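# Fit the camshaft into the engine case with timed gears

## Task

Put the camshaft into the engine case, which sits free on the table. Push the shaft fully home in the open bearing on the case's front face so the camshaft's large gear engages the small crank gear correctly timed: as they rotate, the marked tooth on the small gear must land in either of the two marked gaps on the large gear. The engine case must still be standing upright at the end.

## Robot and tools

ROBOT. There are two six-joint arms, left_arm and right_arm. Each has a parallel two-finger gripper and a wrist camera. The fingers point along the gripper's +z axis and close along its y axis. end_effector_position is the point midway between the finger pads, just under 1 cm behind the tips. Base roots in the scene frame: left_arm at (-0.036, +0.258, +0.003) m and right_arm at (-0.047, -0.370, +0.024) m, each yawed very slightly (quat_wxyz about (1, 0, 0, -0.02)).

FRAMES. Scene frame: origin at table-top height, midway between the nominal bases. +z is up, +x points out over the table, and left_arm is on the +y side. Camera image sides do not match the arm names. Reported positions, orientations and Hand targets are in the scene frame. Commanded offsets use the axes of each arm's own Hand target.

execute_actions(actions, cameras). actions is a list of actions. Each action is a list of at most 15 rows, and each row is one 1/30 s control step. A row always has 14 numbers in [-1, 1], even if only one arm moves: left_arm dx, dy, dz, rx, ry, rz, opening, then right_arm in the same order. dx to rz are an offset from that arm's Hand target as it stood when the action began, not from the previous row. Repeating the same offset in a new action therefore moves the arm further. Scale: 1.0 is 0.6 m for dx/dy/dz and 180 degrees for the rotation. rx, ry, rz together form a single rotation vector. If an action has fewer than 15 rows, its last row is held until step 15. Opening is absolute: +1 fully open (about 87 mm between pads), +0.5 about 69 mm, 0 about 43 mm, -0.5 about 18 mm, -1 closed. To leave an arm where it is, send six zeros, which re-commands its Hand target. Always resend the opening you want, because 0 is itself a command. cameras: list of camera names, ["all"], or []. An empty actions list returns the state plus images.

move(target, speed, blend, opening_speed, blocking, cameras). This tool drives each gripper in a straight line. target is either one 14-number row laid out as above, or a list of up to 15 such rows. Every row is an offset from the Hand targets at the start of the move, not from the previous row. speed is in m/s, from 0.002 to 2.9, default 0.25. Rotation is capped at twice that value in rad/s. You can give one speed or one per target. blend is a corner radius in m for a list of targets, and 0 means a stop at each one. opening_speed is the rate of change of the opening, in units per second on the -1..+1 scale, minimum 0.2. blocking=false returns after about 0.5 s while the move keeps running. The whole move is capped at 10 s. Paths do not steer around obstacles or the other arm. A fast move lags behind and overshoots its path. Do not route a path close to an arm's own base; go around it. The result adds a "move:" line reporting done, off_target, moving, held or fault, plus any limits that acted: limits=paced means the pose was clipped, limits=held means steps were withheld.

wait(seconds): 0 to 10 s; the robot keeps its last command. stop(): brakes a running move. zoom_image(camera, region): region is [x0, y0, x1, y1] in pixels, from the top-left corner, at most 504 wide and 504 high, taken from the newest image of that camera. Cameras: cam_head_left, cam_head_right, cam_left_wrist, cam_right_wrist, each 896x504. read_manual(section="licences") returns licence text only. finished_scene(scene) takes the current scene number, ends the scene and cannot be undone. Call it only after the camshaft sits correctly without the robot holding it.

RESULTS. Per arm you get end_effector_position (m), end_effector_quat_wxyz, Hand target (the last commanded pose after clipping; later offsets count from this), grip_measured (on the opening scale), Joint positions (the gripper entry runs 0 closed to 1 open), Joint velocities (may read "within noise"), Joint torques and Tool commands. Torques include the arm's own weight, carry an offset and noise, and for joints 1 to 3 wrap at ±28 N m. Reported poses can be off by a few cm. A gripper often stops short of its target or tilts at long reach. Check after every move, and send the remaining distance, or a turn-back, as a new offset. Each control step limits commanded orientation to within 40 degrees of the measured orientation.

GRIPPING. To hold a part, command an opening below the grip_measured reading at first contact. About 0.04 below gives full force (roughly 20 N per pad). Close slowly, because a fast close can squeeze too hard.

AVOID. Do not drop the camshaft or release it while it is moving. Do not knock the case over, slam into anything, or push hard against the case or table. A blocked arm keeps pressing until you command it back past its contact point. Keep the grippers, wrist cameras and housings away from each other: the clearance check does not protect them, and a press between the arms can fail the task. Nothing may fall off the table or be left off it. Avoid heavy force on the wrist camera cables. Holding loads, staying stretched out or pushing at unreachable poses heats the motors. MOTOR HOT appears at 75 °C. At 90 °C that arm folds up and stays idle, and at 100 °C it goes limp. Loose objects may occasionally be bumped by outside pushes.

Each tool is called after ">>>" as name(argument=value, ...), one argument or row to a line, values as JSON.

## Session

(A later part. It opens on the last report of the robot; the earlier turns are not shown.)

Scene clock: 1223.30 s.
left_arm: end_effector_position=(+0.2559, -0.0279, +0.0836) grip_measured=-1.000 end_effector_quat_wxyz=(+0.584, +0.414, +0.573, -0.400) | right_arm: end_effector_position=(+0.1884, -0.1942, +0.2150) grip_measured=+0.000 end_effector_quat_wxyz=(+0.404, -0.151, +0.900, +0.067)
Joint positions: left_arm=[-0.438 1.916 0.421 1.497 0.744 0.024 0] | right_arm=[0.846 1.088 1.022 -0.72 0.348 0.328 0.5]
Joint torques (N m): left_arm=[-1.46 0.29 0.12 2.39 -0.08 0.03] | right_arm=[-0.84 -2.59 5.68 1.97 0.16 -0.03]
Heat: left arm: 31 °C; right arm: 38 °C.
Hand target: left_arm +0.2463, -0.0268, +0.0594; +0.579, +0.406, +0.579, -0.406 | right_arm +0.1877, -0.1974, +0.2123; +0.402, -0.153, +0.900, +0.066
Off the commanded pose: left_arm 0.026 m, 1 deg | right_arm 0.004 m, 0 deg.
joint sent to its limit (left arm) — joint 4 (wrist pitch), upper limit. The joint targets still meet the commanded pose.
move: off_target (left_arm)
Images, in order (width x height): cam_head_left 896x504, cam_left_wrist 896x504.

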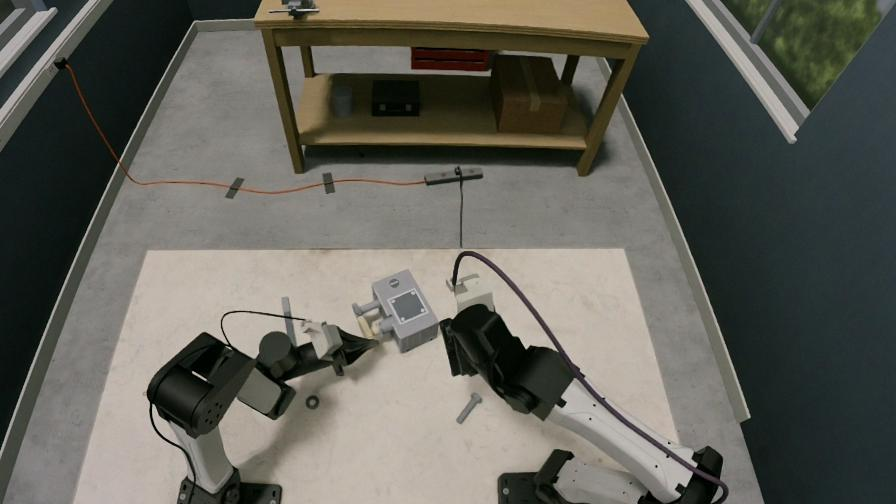

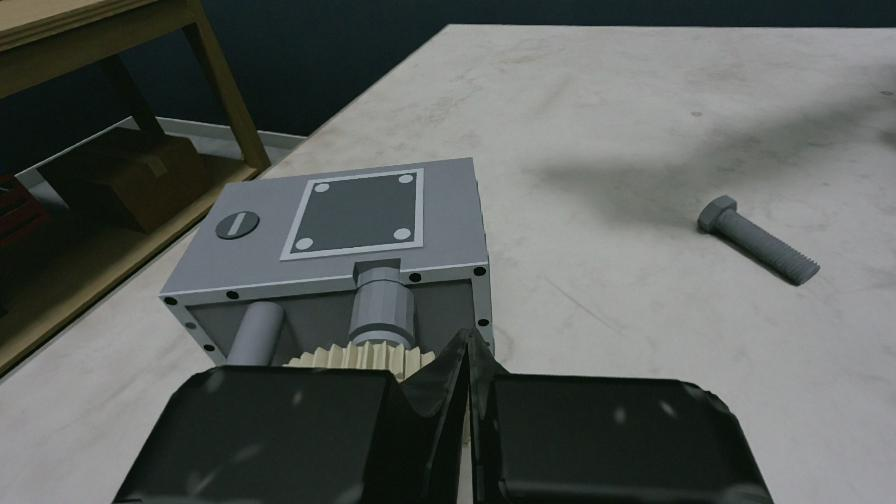

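>>> move(
  target=[
    [-0.06,0.0,0,0,0,0,-1,0,0,0,0,0,0,0],
    [-0.085,0.0,-0.2,0,0,0,-1,0,0,0,0,0,0,0],
  ],
  speed=0.1,
  cameras=["cam_left_wrist"],
)

>>> zoom_image(
  camera="cam_left_wrist",
  region=[230, 180, 490, 380],
)

Scene clock: 1230.20 s.
left_arm: end_effector_position=(+0.2069, +0.0846, +0.1091) grip_measured=-1.000 end_effector_quat_wxyz=(+0.579, +0.404, +0.580, -0.407) | right_arm: end_effector_position=(+0.1884, -0.1942, +0.2150) grip_measured=+0.000 end_effector_quat_wxyz=(+0.404, -0.151, +0.900, +0.067)
Joint positions: left_arm=[-0.004 1.511 0.128 1.386 1.172 -0.007 0] | right_arm=[0.846 1.088 1.022 -0.72 0.348 0.328 0.5]
Joint torques (N m): left_arm=[0.2 -3.66 2.99 1.46 0.19 0] | right_arm=[-0.94 -2.69 5.86 1.98 0.16 -0.02]
Heat: left arm: 31 °C; right arm: 37 °C.
Hand target: left_arm +0.2053, +0.0860, +0.1104; +0.579, +0.406, +0.579, -0.406 | right_arm +0.1877, -0.1974, +0.2123; +0.402, -0.153, +0.900, +0.066
Off the commanded pose: left_arm 0.002 m, 0 deg | right_arm 0.004 m, 0 deg.
move: done
Images, in order (width x height): cam_left_wrist 896x504.

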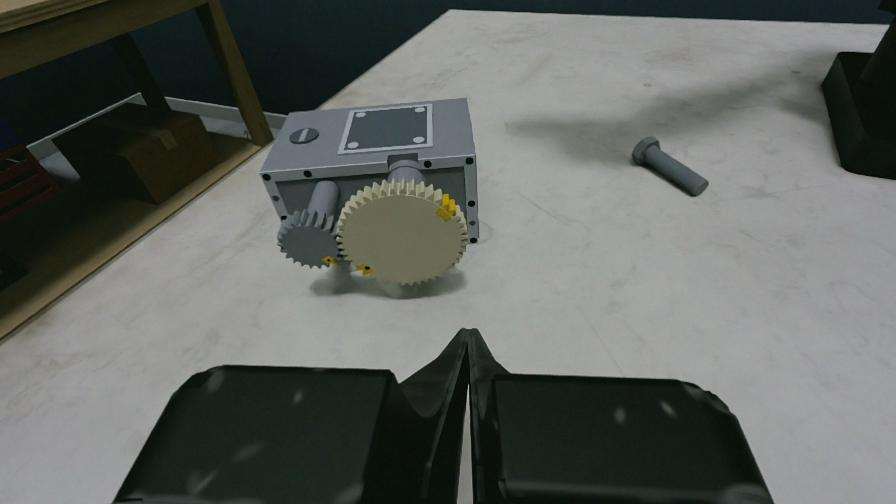

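Scaled by 1.938 from the camera's 896x504 image, which has a finer 1280x720 frame.

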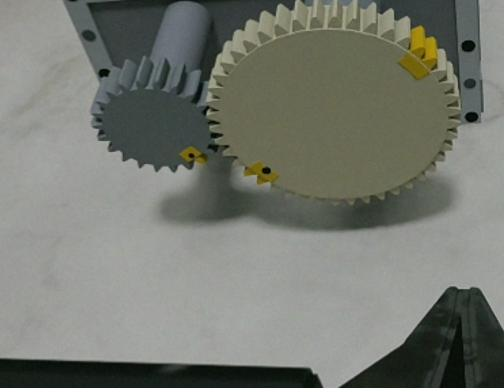

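>>> zoom_image(
  camera="cam_left_wrist",
  region=[270, 190, 370, 290],
)

>>> zoom_image(
  camera="cam_left_wrist",
  region=[325, 170, 485, 300],
)

Scaled by 5.040 from the camera's 896x504 image, which has a finer 1280x720 frame.

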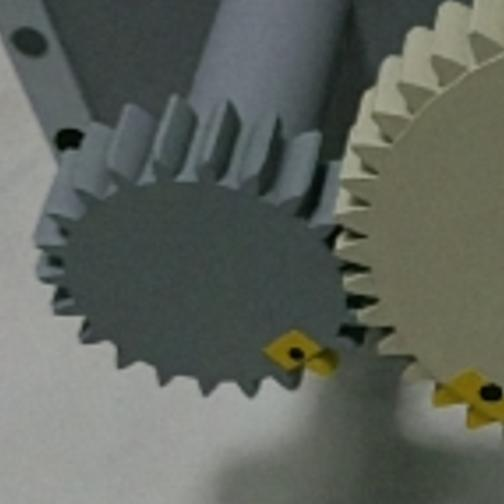

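Scaled by 3.150 from the camera's 896x504 image, which has a finer 1280x720 frame.

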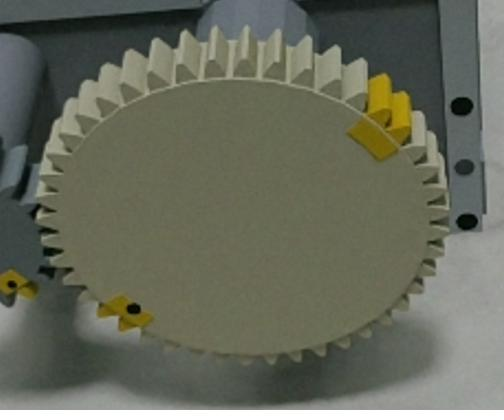

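>>> move(
  target=[
    [0.0,0.0,-0.05,-0.197,-0.197,-0.471,-1,0,0,0,0,0,0,0],
    [0.017,0.08,0.077,-0.197,-0.197,-0.471,-1,0,0,0,0,0,0,0],
  ],
  speed=0.3,
  cameras=["cam_left_wrist","cam_head_left"],
)

Scene clock: 1283.70 s.
left_arm: end_effector_position=(+0.2619, +0.0612, +0.0862) grip_measured=-1.000 end_effector_quat_wxyz=(+0.352, -0.402, +0.646, -0.544) | right_arm: end_effector_position=(+0.1884, -0.1942, +0.2150) grip_measured=+0.000 end_effector_quat_wxyz=(+0.404, -0.151, +0.900, +0.067)
Joint positions: left_arm=[-0.451 1.755 0.1 1.495 -0.054 -1.562 0] | right_arm=[0.846 1.088 1.022 -0.72 0.348 0.328 0.5]
Joint torques (N m): left_arm=[-0.92 -2.63 3.08 2.65 -0.06 0.02] | right_arm=[-0.98 -2.73 5.78 1.97 0.17 -0.05]
Heat: left arm: 29 °C; right arm: 34 °C.
Hand target: left_arm +0.2662, +0.0590, +0.1001; +0.382, -0.381, +0.595, -0.595 | right_arm +0.1877, -0.1974, +0.2123; +0.402, -0.153, +0.900, +0.066
Off the commanded pose: left_arm 0.015 m, 9 deg | right_arm 0.004 m, 0 deg.
joint sent to its limit (left arm) — joint 4 (wrist pitch), upper limit. The joint targets are off in orientation, not in position.
move: off_target (left_arm)
Images, in order (width x height): cam_head_left 896x504, cam_left_wrist 896x504.

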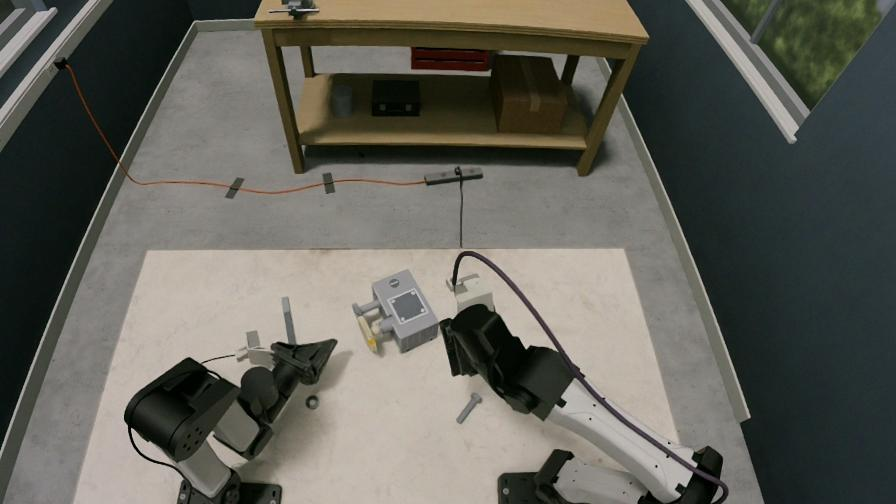

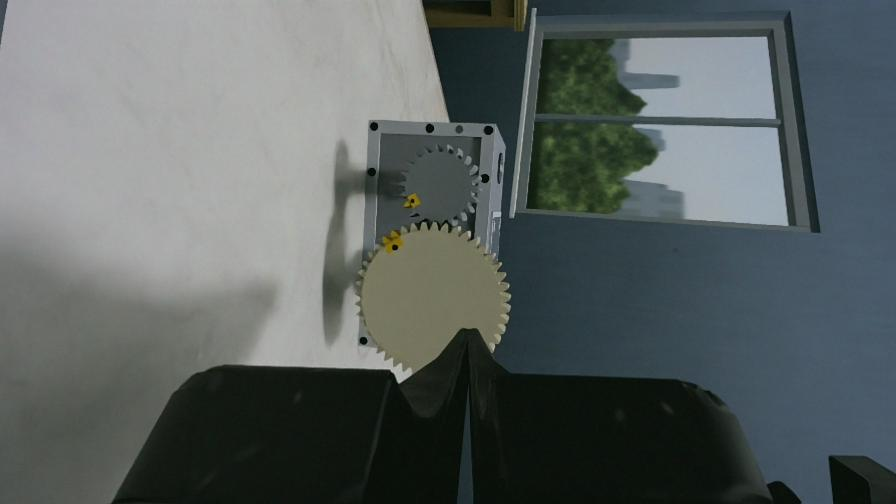

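Superb frontal view.

>>> zoom_image(
  camera="cam_left_wrist",
  region=[375, 135, 495, 265],
)

>>> zoom_image(
  camera="cam_left_wrist",
  region=[380, 180, 480, 250],
)

Scaled by 3.877 from the camera's 896x504 image, which has a finer 1280x720 frame.

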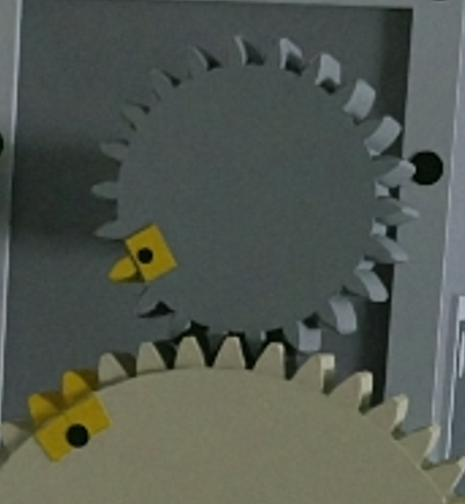

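Scaled by 5.040 from the camera's 896x504 image, which has a finer 1280x720 frame.

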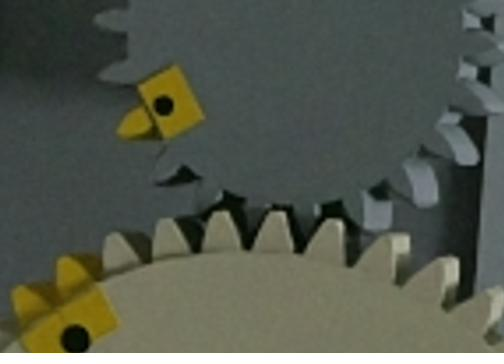

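>>> move(
  target=[
    [-0.06,0,-0.06,0,0,0,-1,0,0,0,0,0,0,0],
    [-0.06,0,-0.06,0,0,0,-1,-0.07,0.224,0.179,-0.018,0.1,-0.02,0],
  ],
  speed=0.15,
  cameras=["cam_left_wrist","cam_right_wrist"],
)

Scene clock: 1334.63 s.
left_arm: end_effector_position=(+0.2473, +0.1057, +0.0827) grip_measured=-1.000 end_effector_quat_wxyz=(+0.336, -0.410, +0.651, -0.543) | right_arm: end_effector_position=(+0.2448, -0.0445, +0.1606) grip_measured=+0.000 end_effector_quat_wxyz=(+0.245, -0.204, +0.947, +0.039)
Joint positions: left_arm=[-0.22 1.674 -0.01 1.495 0.186 -1.543 0] | right_arm=[0.942 1.931 1.757 -0.955 0.245 0.42 0.5]
Joint torques (N m): left_arm=[0.21 -3.95 1.83 2.65 0.18 0.13] | right_arm=[0.55 -7.28 10.1 1.45 0.18 0.16]
Heat: left arm: 37 °C; right arm: 33 °C.
Hand target: left_arm +0.2485, +0.1067, +0.1001; +0.382, -0.381, +0.595, -0.596 | right_arm +0.2456, -0.0352, +0.1712; +0.253, -0.200, +0.945, +0.054
Off the commanded pose: left_arm 0.018 m, 11 deg | right_arm 0.014 m, 2 deg.
joint sent to its limit (left arm) — joint 3 (elbow), lower limit, where the elbow is as bent as it goes; joint 4 (wrist pitch), upper limit. The joint targets are off in orientation, not in position.
move: off_target (left_arm, right_arm)
Images, in order (width x height): cam_left_wrist 896x504, cam_right_wrist 896x504.

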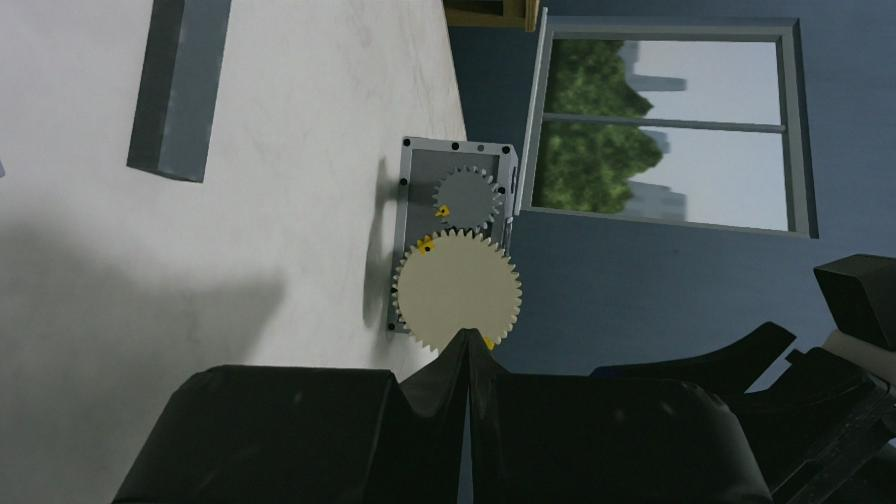

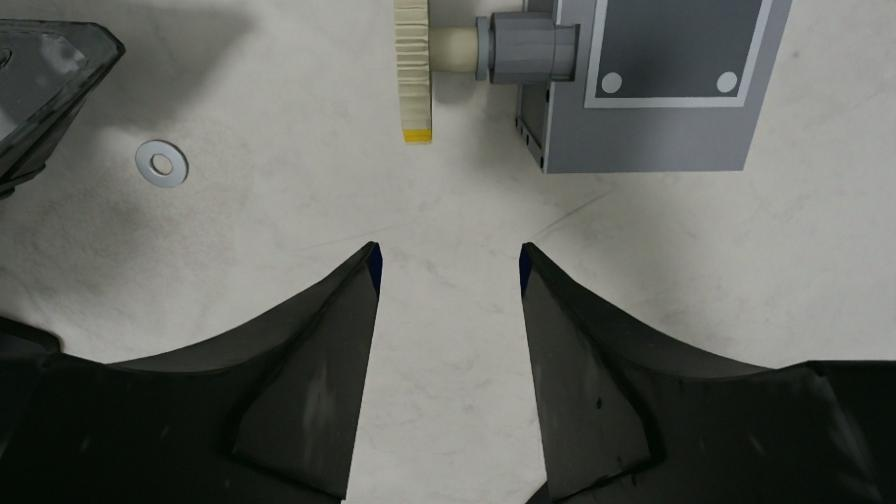

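>>> move(
  target=[0,0,0,0,0,0,-1,0,0.027,0.09,0,0,0,0],
  speed=0.1,
  cameras=["cam_right_wrist"],
)

Scene clock: 1340.63 s.
left_arm: end_effector_position=(+0.2473, +0.1057, +0.0827) grip_measured=-1.000 end_effector_quat_wxyz=(+0.336, -0.410, +0.651, -0.543) | right_arm: end_effector_position=(+0.2608, -0.0241, +0.1134) grip_measured=+0.000 end_effector_quat_wxyz=(+0.237, -0.204, +0.949, +0.034)
Joint positions: left_arm=[-0.22 1.674 -0.01 1.495 0.186 -1.543 0] | right_arm=[0.942 2.058 1.757 -0.848 0.245 0.424 0.5]
Joint torques (N m): left_arm=[0.21 -3.97 1.85 2.65 0.18 0.13] | right_arm=[0.77 -8.27 9.62 1.63 0.19 0.17]
Heat: left arm: 37 °C; right arm: 34 °C.
Hand target: left_arm +0.2485, +0.1067, +0.1001; +0.382, -0.381, +0.595, -0.595 | right_arm +0.2637, -0.0094, +0.1246; +0.253, -0.200, +0.945, +0.054
Off the commanded pose: left_arm 0.018 m, 11 deg | right_arm 0.019 m, 3 deg.
joint sent to its limit (left arm) — joint 3 (elbow), lower limit, where the elbow is as bent as it goes; joint 4 (wrist pitch), upper limit. The joint targets are off in orientation, not in position.
move: off_target (left_arm, right_arm)
Images, in order (width x height): cam_right_wrist 896x504.

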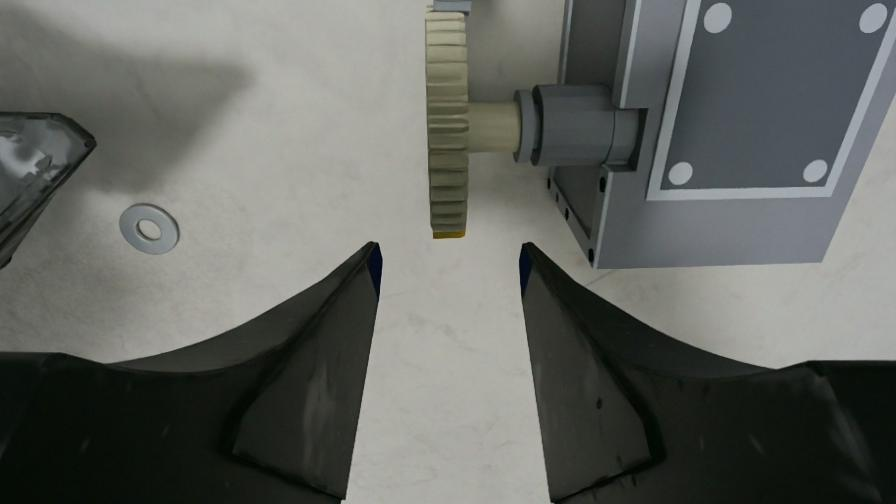

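>>> move(
  target=[
    [0,0,0,0,0,0,-1,0,0.002,0.045,0,0,0,0],
    [0,0,0,0,0,0,-1,0,0.002,0.045,0,0,0,-0.85],
  ],
  speed=0.08,
  opening_speed=0.6,
  cameras=["cam_right_wrist","cam_left_wrist"],
)

Scene clock: 1347.63 s.
left_arm: end_effector_position=(+0.2473, +0.1057, +0.0827) grip_measured=-1.000 end_effector_quat_wxyz=(+0.336, -0.410, +0.651, -0.543) | right_arm: end_effector_position=(+0.2692, -0.0130, +0.0920) grip_measured=-0.649 end_effector_quat_wxyz=(+0.240, -0.204, +0.949, +0.037)
Joint positions: left_arm=[-0.22 1.674 -0.01 1.495 0.186 -1.543 0] | right_arm=[0.942 2.116 1.757 -0.782 0.242 0.424 0.176]
Joint torques (N m): left_arm=[0.24 -3.99 1.84 2.65 0.17 0.13] | right_arm=[-0.18 -8.44 9.22 1.65 0.16 0.1]
Heat: left arm: 38 °C; right arm: 36 °C.
Hand target: left_arm +0.2485, +0.1067, +0.1001; +0.382, -0.381, +0.595, -0.595 | right_arm +0.2756, -0.0028, +0.1011; +0.253, -0.200, +0.945, +0.054
Off the commanded pose: left_arm 0.018 m, 11 deg | right_arm 0.015 m, 3 deg.
joint sent to its limit (left arm) — joint 3 (elbow), lower limit, where the elbow is as bent as it goes; joint 4 (wrist pitch), upper limit. The joint targets are off in orientation, not in position.
move: off_target (left_arm, right_arm); target 2's new opening was sent with right_arm's hand 0.015 m and 3 deg from that target
Images, in order (width x height): cam_left_wrist 896x504, cam_right_wrist 896x504.

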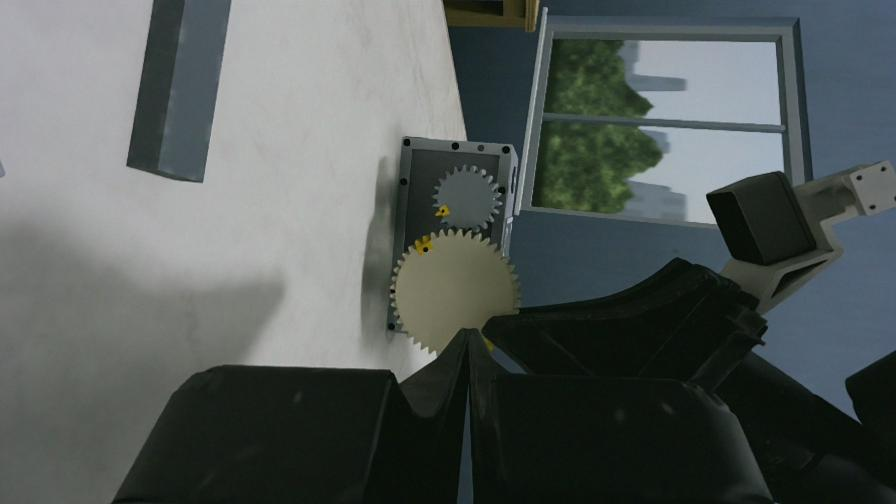

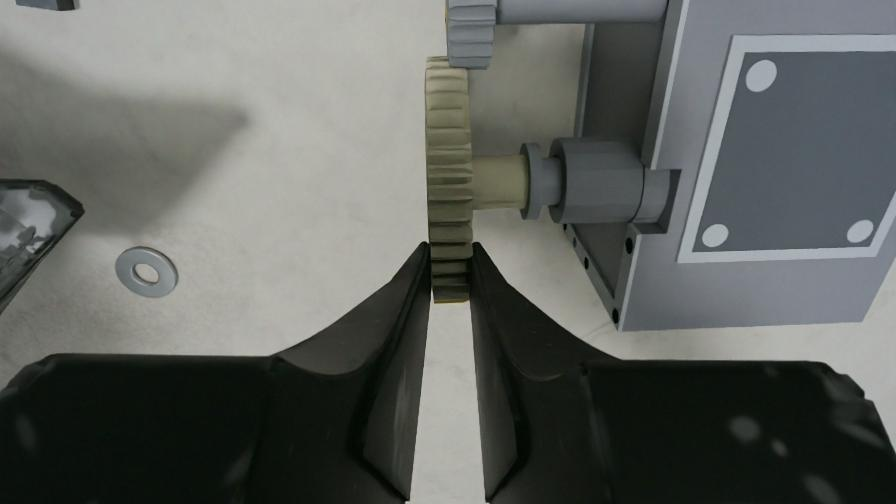

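>>> move(
  target=[0,0,0,0,0,0,-1,0,0.033,0,0,0,0,-0.85],
  speed=0.03,
  cameras=["cam_right_wrist","cam_left_wrist"],
)

Scene clock: 1354.53 s.
left_arm: end_effector_position=(+0.2473, +0.1057, +0.0827) grip_measured=-1.000 end_effector_quat_wxyz=(+0.336, -0.410, +0.651, -0.543) | right_arm: end_effector_position=(+0.2703, -0.0099, +0.0919) grip_measured=-0.647 end_effector_quat_wxyz=(+0.238, -0.195, +0.951, +0.025)
Joint positions: left_arm=[-0.22 1.674 -0.01 1.495 0.186 -1.543 0] | right_arm=[0.951 2.148 1.81 -0.824 0.266 0.45 0.177]
Joint torques (N m): left_arm=[0.21 -3.99 1.83 2.65 0.18 0.13] | right_arm=[2.13 -8.05 10.29 1.72 0.11 0.18]
Heat: left arm: 38 °C; right arm: 37 °C.
Hand target: left_arm +0.2485, +0.1067, +0.1001; +0.382, -0.381, +0.595, -0.595 | right_arm +0.2676, +0.0152, +0.1011; +0.253, -0.200, +0.945, +0.054
Off the commanded pose: left_arm 0.018 m, 11 deg | right_arm 0.027 m, 4 deg.
joint sent to its limit (left arm) — joint 3 (elbow), lower limit, where the elbow is as bent as it goes; joint 4 (wrist pitch), upper limit. The joint targets are off in orientation, not in position.
move: off_target (left_arm, right_arm)
Images, in order (width x height): cam_left_wrist 896x504, cam_right_wrist 896x504.

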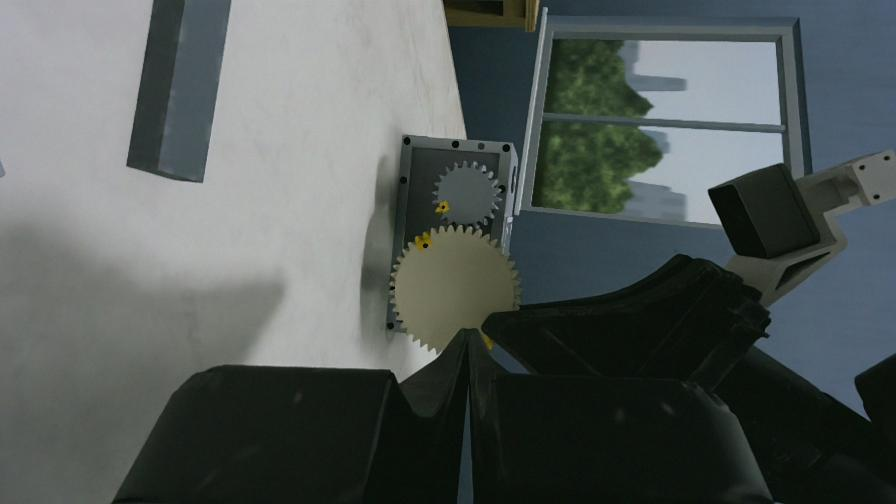

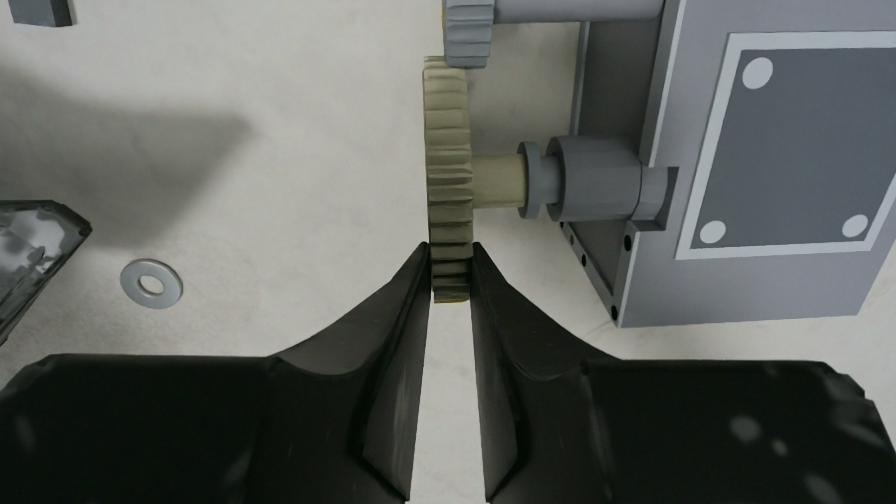

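>>> move(
  target=[0,0,0,0,0,0,-1,0,0,0,-0.022,0,-0.0096,-0.85],
  speed=0.04,
  cameras=["cam_right_wrist","cam_left_wrist"],
)

Scene clock: 1363.40 s.
left_arm: end_effector_position=(+0.2473, +0.1057, +0.0827) grip_measured=-1.000 end_effector_quat_wxyz=(+0.336, -0.410, +0.651, -0.543) | right_arm: end_effector_position=(+0.2703, -0.0085, +0.0918) grip_measured=-0.646 end_effector_quat_wxyz=(+0.236, -0.206, +0.949, +0.031)
Joint positions: left_arm=[-0.22 1.674 -0.01 1.495 0.186 -1.543 0] | right_arm=[0.948 2.148 1.81 -0.818 0.249 0.427 0.177]
Joint torques (N m): left_arm=[0.24 -3.97 1.8 2.65 0.17 0.13] | right_arm=[0.85 -10.1 6.08 2.2 -0.39 -0.17]
Heat: left arm: 39 °C; right arm: 38 °C.
Hand target: left_arm +0.2485, +0.1067, +0.1001; +0.382, -0.381, +0.595, -0.595 | right_arm +0.2676, +0.0153, +0.1011; +0.247, -0.223, +0.939, +0.083
Off the commanded pose: left_arm 0.018 m, 11 deg | right_arm 0.026 m, 6 deg.
joint sent to its limit (left arm) — joint 3 (elbow), lower limit, where the elbow is as bent as it goes; joint 4 (wrist pitch), upper limit. The joint targets are off in orientation, not in position.
move: off_target (left_arm, right_arm)
Images, in order (width x height): cam_left_wrist 896x504, cam_right_wrist 896x504.

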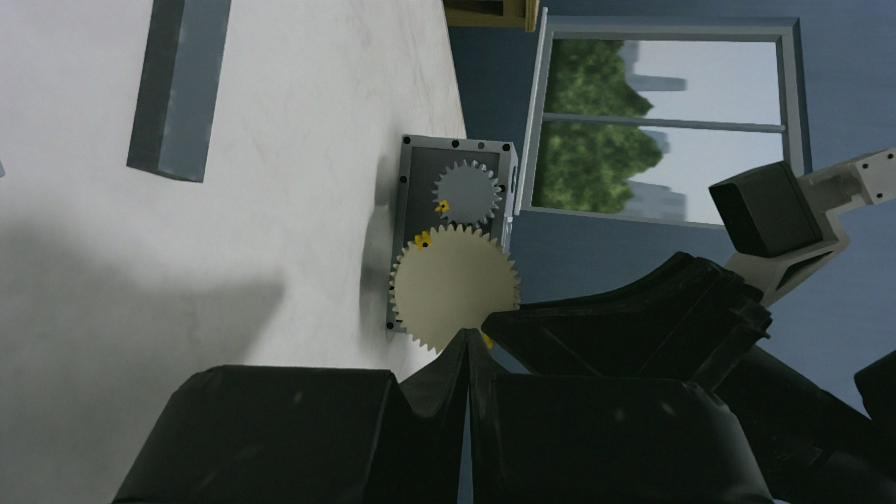

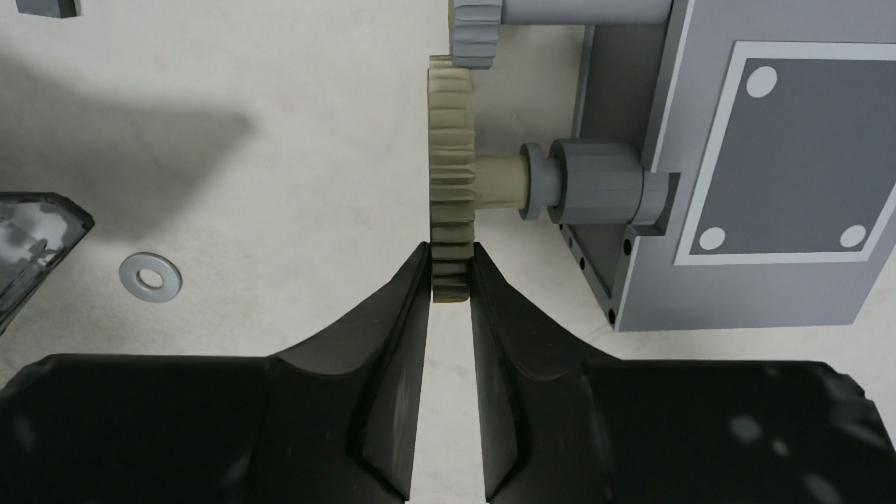

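>>> move(
  target=[0,0,0,0,0,0,-1,0,0.025,0,0,0,0,-0.85],
  speed=0.03,
  cameras=["cam_right_wrist","cam_left_wrist"],
)

Scene clock: 1369.30 s.
left_arm: end_effector_position=(+0.2473, +0.1057, +0.0827) grip_measured=-1.000 end_effector_quat_wxyz=(+0.336, -0.410, +0.651, -0.543) | right_arm: end_effector_position=(+0.2703, -0.0085, +0.0919) grip_measured=-0.646 end_effector_quat_wxyz=(+0.236, -0.205, +0.949, +0.031)
Joint positions: left_arm=[-0.22 1.674 -0.01 1.495 0.186 -1.543 0] | right_arm=[0.948 2.148 1.81 -0.818 0.25 0.428 0.177]
Joint torques (N m): left_arm=[0.23 -4 1.81 2.65 0.17 0.13] | right_arm=[3.07 -8.46 9.52 2 -0.28 0.09]
Heat: left arm: 39 °C; right arm: 38 °C.
Hand target: left_arm +0.2485, +0.1067, +0.1001; +0.382, -0.381, +0.595, -0.595 | right_arm +0.2607, +0.0286, +0.1018; +0.247, -0.223, +0.939, +0.083
Off the commanded pose: left_arm 0.018 m, 11 deg | right_arm 0.040 m, 7 deg.
joint sent to its limit (left arm) — joint 3 (elbow), lower limit, where the elbow is as bent as it goes; joint 4 (wrist pitch), upper limit. The joint targets are off in orientation, not in position.
move: off_target (left_arm, right_arm)
Images, in order (width x height): cam_left_wrist 896x504, cam_right_wrist 896x504.

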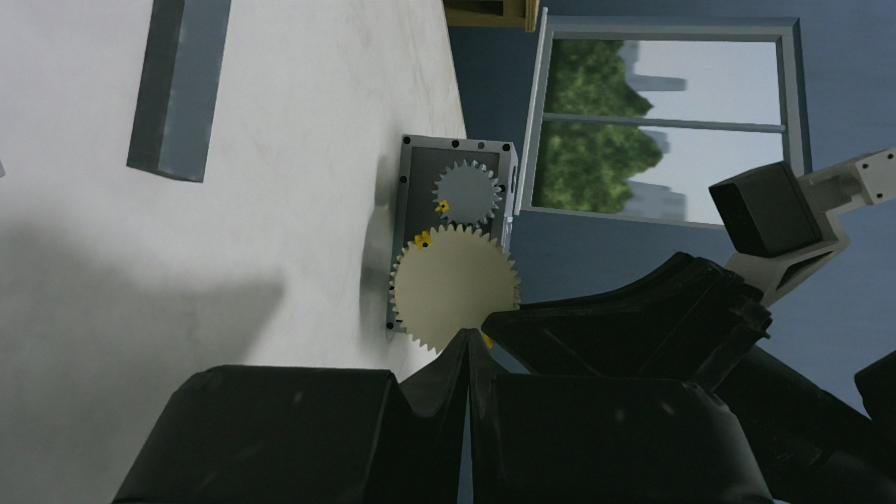

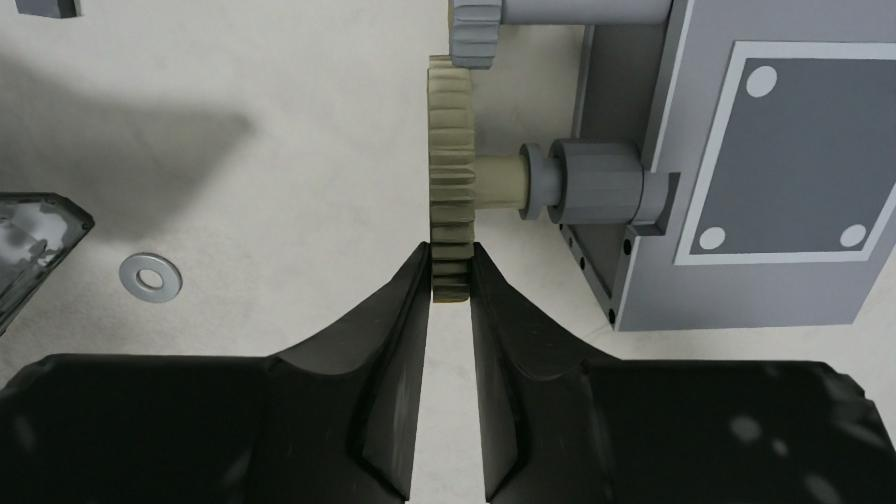

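>>> move(
  target=[0,0,0,0,0,0,-1,0,0.014,0,0,0,0,-0.85],
  speed=0.02,
  cameras=["cam_right_wrist"],
)

Scene clock: 1376.27 s.
left_arm: end_effector_position=(+0.2473, +0.1057, +0.0827) grip_measured=-1.000 end_effector_quat_wxyz=(+0.336, -0.410, +0.651, -0.543) | right_arm: end_effector_position=(+0.2672, -0.0021, +0.0919) grip_measured=-0.645 end_effector_quat_wxyz=(+0.239, -0.205, +0.949, +0.029)
Joint positions: left_arm=[-0.22 1.674 -0.01 1.495 0.186 -1.543 0] | right_arm=[0.965 2.159 1.827 -0.824 0.263 0.443 0.178]
Joint torques (N m): left_arm=[0.21 -3.96 1.83 2.65 0.18 0.13] | right_arm=[3.08 -8.23 10.45 1.91 -0.32 0.08]
Heat: left arm: 39 °C; right arm: 39 °C.
Hand target: left_arm +0.2485, +0.1067, +0.1001; +0.382, -0.381, +0.595, -0.595 | right_arm +0.2568, +0.0359, +0.1021; +0.247, -0.223, +0.939, +0.083
Off the commanded pose: left_arm 0.018 m, 11 deg | right_arm 0.041 m, 7 deg.
joint sent to its limit (left arm) — joint 3 (elbow), lower limit, where the elbow is as bent as it goes; joint 4 (wrist pitch), upper limit. The joint targets are off in orientation, not in position.
move: off_target (left_arm, right_arm)
Images, in order (width x height): cam_right_wrist 896x504.

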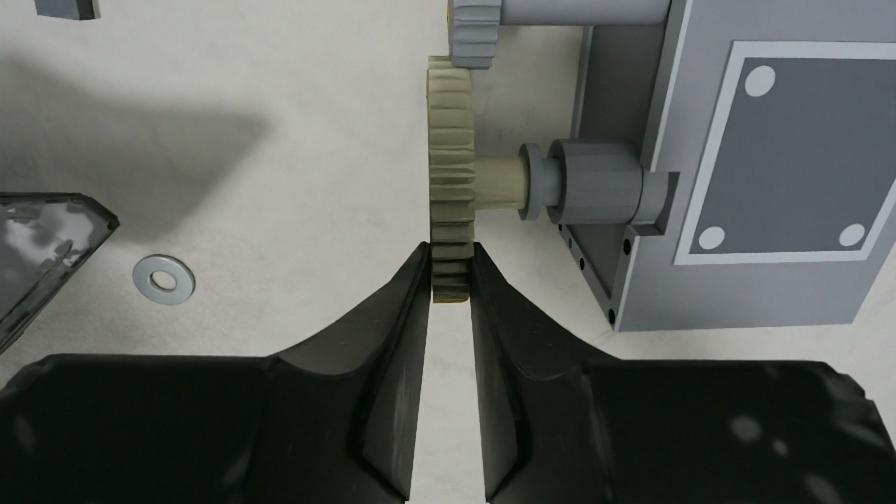

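>>> move(
  target=[
    [0,0,0,0,0,0,-1,0,-0.05,0,0,0,0,-0.85],
    [0,0,0,0,0,0,-1,0,-0.05,0,0,0,0,-0.56],
    [0,0,0,0,0,0,-1,0,-0.01,0,0,0,0,-0.56],
  ],
  speed=0.04,
  opening_speed=0.5,
  cameras=["cam_right_wrist"],
)

Scene clock: 1392.57 s.
left_arm: end_effector_position=(+0.2473, +0.1057, +0.0827) grip_measured=-1.000 end_effector_quat_wxyz=(+0.336, -0.410, +0.651, -0.543) | right_arm: end_effector_position=(+0.2628, +0.0080, +0.0909) grip_measured=-0.560 end_effector_quat_wxyz=(+0.236, -0.223, +0.944, +0.053)
Joint positions: left_arm=[-0.22 1.674 -0.01 1.495 0.186 -1.543 0] | right_arm=[0.971 2.155 1.814 -0.788 0.217 0.417 0.22]
Joint torques (N m): left_arm=[0.21 -3.96 1.84 2.65 0.18 0.13] | right_arm=[1.65 -8.39 10.35 1.71 0.03 0.26]
Heat: left arm: 40 °C; right arm: 39 °C.
Hand target: left_arm +0.2485, +0.1067, +0.1001; +0.382, -0.381, +0.595, -0.595 | right_arm +0.2595, +0.0306, +0.1018; +0.247, -0.223, +0.939, +0.083
Off the commanded pose: left_arm 0.018 m, 11 deg | right_arm 0.025 m, 4 deg.
joint sent to its limit (left arm) — joint 3 (elbow), lower limit, where the elbow is as bent as it goes; joint 4 (wrist pitch), upper limit. The joint targets are off in orientation, not in position.
move: off_target (left_arm, right_arm); target 2's new opening was sent with right_arm's hand 0.015 m and 4 deg from that target
Images, in order (width x height): cam_right_wrist 896x504.

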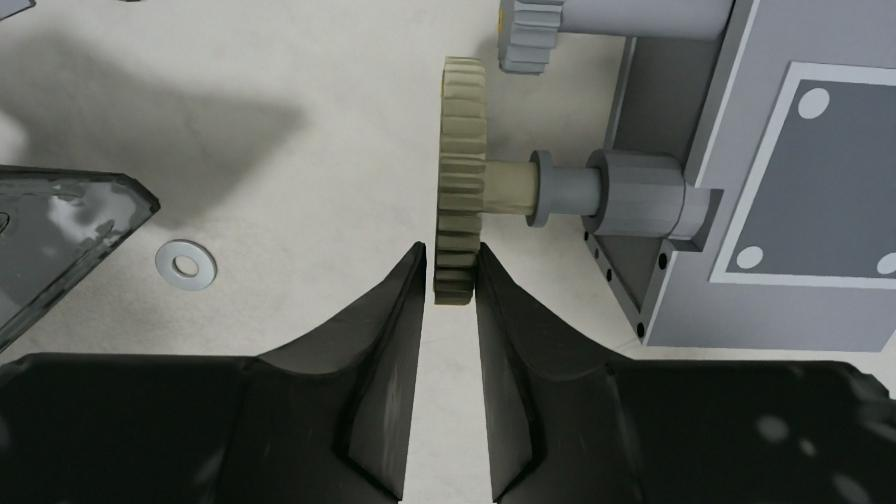

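>>> wait(
  seconds=0.1,
  cameras=["cam_left_wrist"],
)

>>> zoom_image(
  camera="cam_left_wrist",
  region=[370, 130, 550, 350],
)

Scene clock: 1400.70 s.
left_arm: end_effector_position=(+0.2473, +0.1057, +0.0827) grip_measured=-1.000 end_effector_quat_wxyz=(+0.336, -0.410, +0.651, -0.543) | right_arm: end_effector_position=(+0.2628, +0.0080, +0.0909) grip_measured=-0.560 end_effector_quat_wxyz=(+0.236, -0.222, +0.944, +0.053)
Joint positions: left_arm=[-0.22 1.674 -0.01 1.495 0.186 -1.543 0] | right_arm=[0.971 2.155 1.814 -0.788 0.217 0.417 0.22]
Joint torques (N m): left_arm=[0.21 -3.96 1.84 2.65 0.18 0.13] | right_arm=[1.66 -8.42 10.35 1.69 0.02 0.25]
Heat: left arm: 40 °C; right arm: 41 °C.
Hand target: left_arm +0.2485, +0.1067, +0.1001; +0.382, -0.381, +0.595, -0.595 | right_arm +0.2595, +0.0306, +0.1018; +0.247, -0.223, +0.939, +0.083
Tool commands: left_gripper/opening=-1.0 right_gripper/opening=-0.56
Off the commanded pose: left_arm 0.018 m, 11 deg | right_arm 0.025 m, 4 deg.
wait: 0.10 s; at rest from the start
Images, in order (width x height): cam_left_wrist 896x504.

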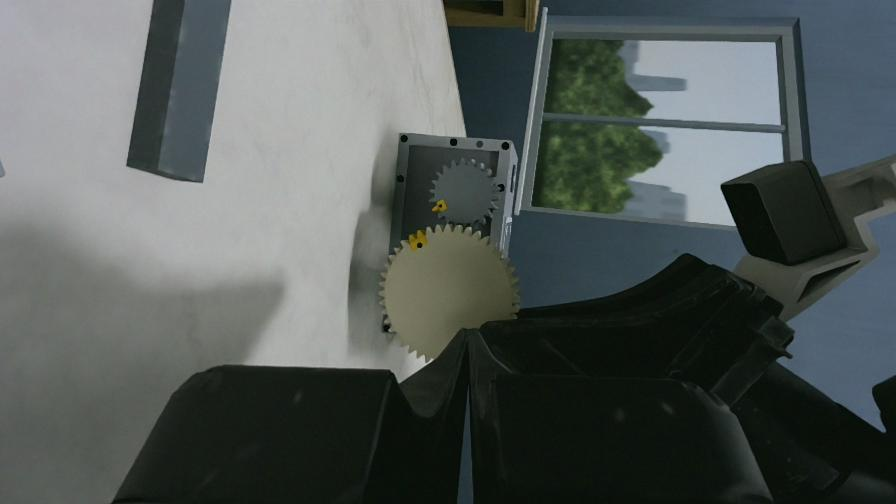

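Scaled by 2.291 from the camera's 896x504 image, which has a finer 1280x720 frame.

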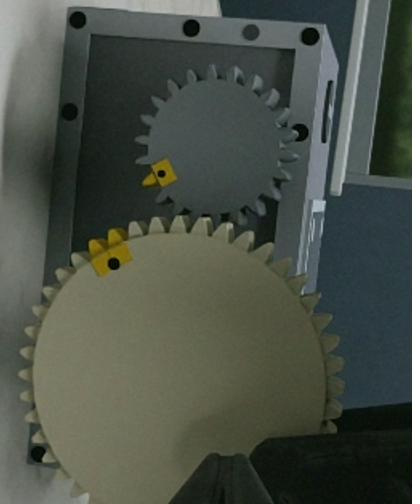

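>>> move(
  target=[
    [0,0,0,0,0,0,-1,0,-0.0102,-0.0008,0.0056,0,0.0096,-0.56],
    [0,0,0,0,0,0,-1,0,-0.0102,-0.0008,0.0056,0,0.0096,-0.85],
    [0,0,0,0,0,0,-1,0.0088,-0.0095,-0.0005,0.0056,-0.05,0.0096,-0.85],
  ],
  speed=0.03,
  opening_speed=0.5,
  cameras=["cam_right_wrist","cam_left_wrist"],
)

>>> zoom_image(
  camera="cam_left_wrist",
  region=[370, 130, 550, 350],
)

Scene clock: 1429.63 s.
left_arm: end_effector_position=(+0.2473, +0.1057, +0.0827) grip_measured=-1.000 end_effector_quat_wxyz=(+0.336, -0.410, +0.651, -0.543) | right_arm: end_effector_position=(+0.2605, +0.0065, +0.0882) grip_measured=-0.650 end_effector_quat_wxyz=(+0.301, -0.198, +0.931, +0.064)
Joint positions: left_arm=[-0.22 1.674 -0.01 1.495 0.186 -1.543 0] | right_arm=[1.001 2.045 1.587 -0.557 0.305 0.452 0.175]
Joint torques (N m): left_arm=[0.23 -3.97 1.81 2.65 0.17 0.13] | right_arm=[1.33 -9.74 5.53 2.32 0.15 0.11]
Heat: left arm: 42 °C; right arm: 44 °C.
Hand target: left_arm +0.2485, +0.1067, +0.1001; +0.382, -0.381, +0.595, -0.595 | right_arm +0.2580, +0.0235, +0.0992; +0.321, -0.200, +0.921, +0.095
Off the commanded pose: left_arm 0.018 m, 11 deg | right_arm 0.020 m, 4 deg.
joint sent to its limit (left arm) — joint 3 (elbow), lower limit, where the elbow is as bent as it goes; joint 4 (wrist pitch), upper limit. The joint targets are off in orientation, not in position.
move: off_target (left_arm, right_arm); target 2's new opening was sent with right_arm's hand 0.020 m and 3 deg from that target
Images, in order (width x height): cam_left_wrist 896x504, cam_right_wrist 896x504.

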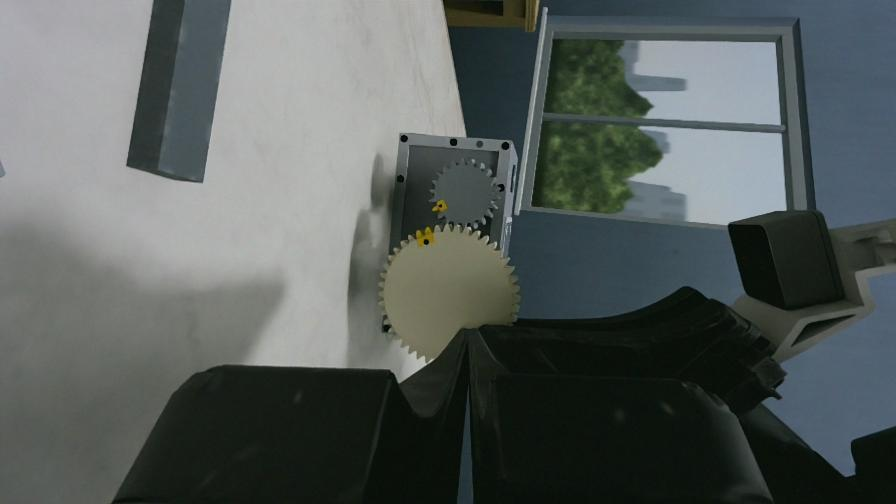

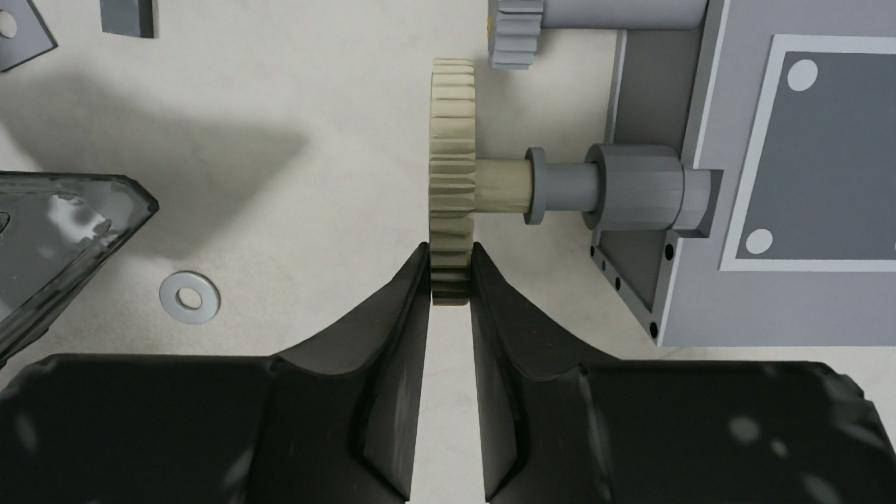

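Scaled by 2.291 from the camera's 896x504 image, which has a finer 1280x720 frame.

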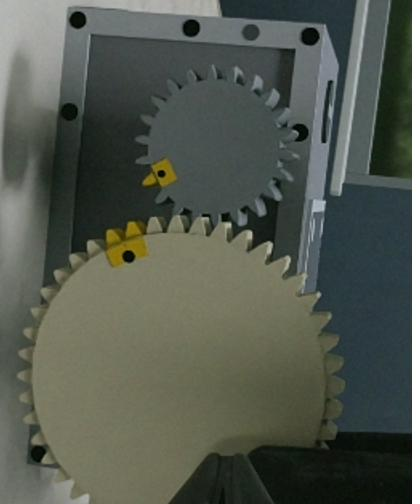

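>>> move(
  target=[
    [0,0,0,0,0,0,-1,0.0025,0,0,0,-0.015,0,-0.85],
    [0,0,0,0,0,0,-1,0.0025,-0.035,0,0,-0.015,0,-0.85],
  ],
  speed=0.03,
  cameras=["cam_right_wrist","cam_left_wrist"],
)

>>> zoom_image(
  camera="cam_left_wrist",
  region=[370, 130, 550, 350],
)

Scene clock: 1441.67 s.
left_arm: end_effector_position=(+0.2473, +0.1057, +0.0827) grip_measured=-1.000 end_effector_quat_wxyz=(+0.336, -0.410, +0.651, -0.543) | right_arm: end_effector_position=(+0.2612, +0.0042, +0.0871) grip_measured=-0.651 end_effector_quat_wxyz=(+0.332, -0.196, +0.919, +0.085)
Joint positions: left_arm=[-0.22 1.674 -0.01 1.495 0.186 -1.543 0] | right_arm=[1.001 1.982 1.453 -0.404 0.312 0.435 0.174]
Joint torques (N m): left_arm=[0.23 -3.99 1.84 2.65 0.18 0.13] | right_arm=[-1.01 -9.85 5.42 2.06 0.11 -0.12]
Heat: left arm: 42 °C; right arm: 44 °C.
Hand target: left_arm +0.2485, +0.1067, +0.1001; +0.382, -0.381, +0.595, -0.595 | right_arm +0.2659, +0.0041, +0.0972; +0.342, -0.197, +0.913, +0.100
Off the commanded pose: left_arm 0.018 m, 11 deg | right_arm 0.011 m, 2 deg.
joint sent to its limit (left arm) — joint 3 (elbow), lower limit, where the elbow is as bent as it goes; joint 4 (wrist pitch), upper limit. The joint targets are off in orientation, not in position.
move: off_target (left_arm, right_arm)
Images, in order (width x height): cam_left_wrist 896x504, cam_right_wrist 896x504.

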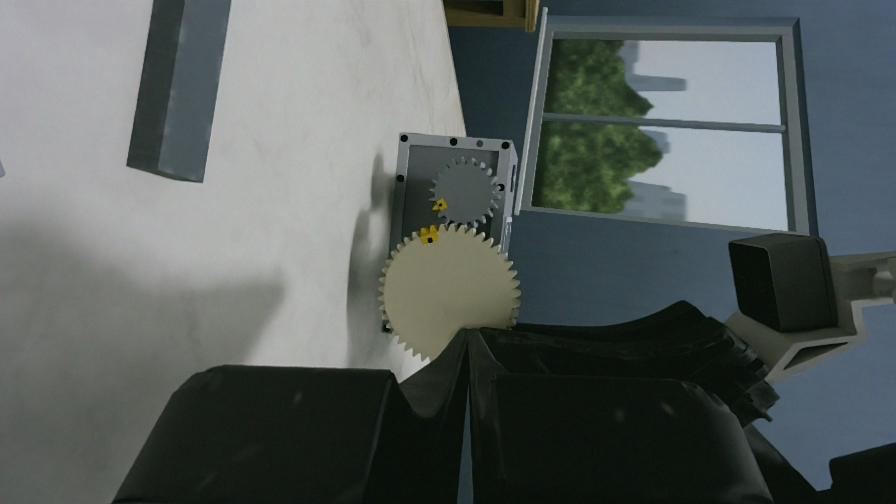

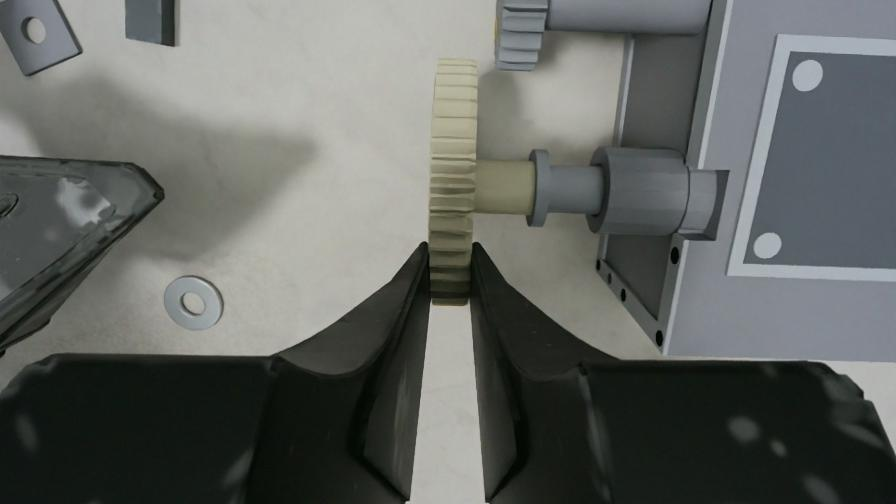

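Scaled by 2.291 from the camera's 896x504 image, which has a finer 1280x720 frame.

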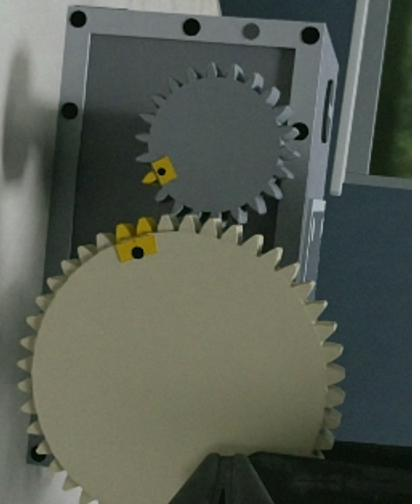

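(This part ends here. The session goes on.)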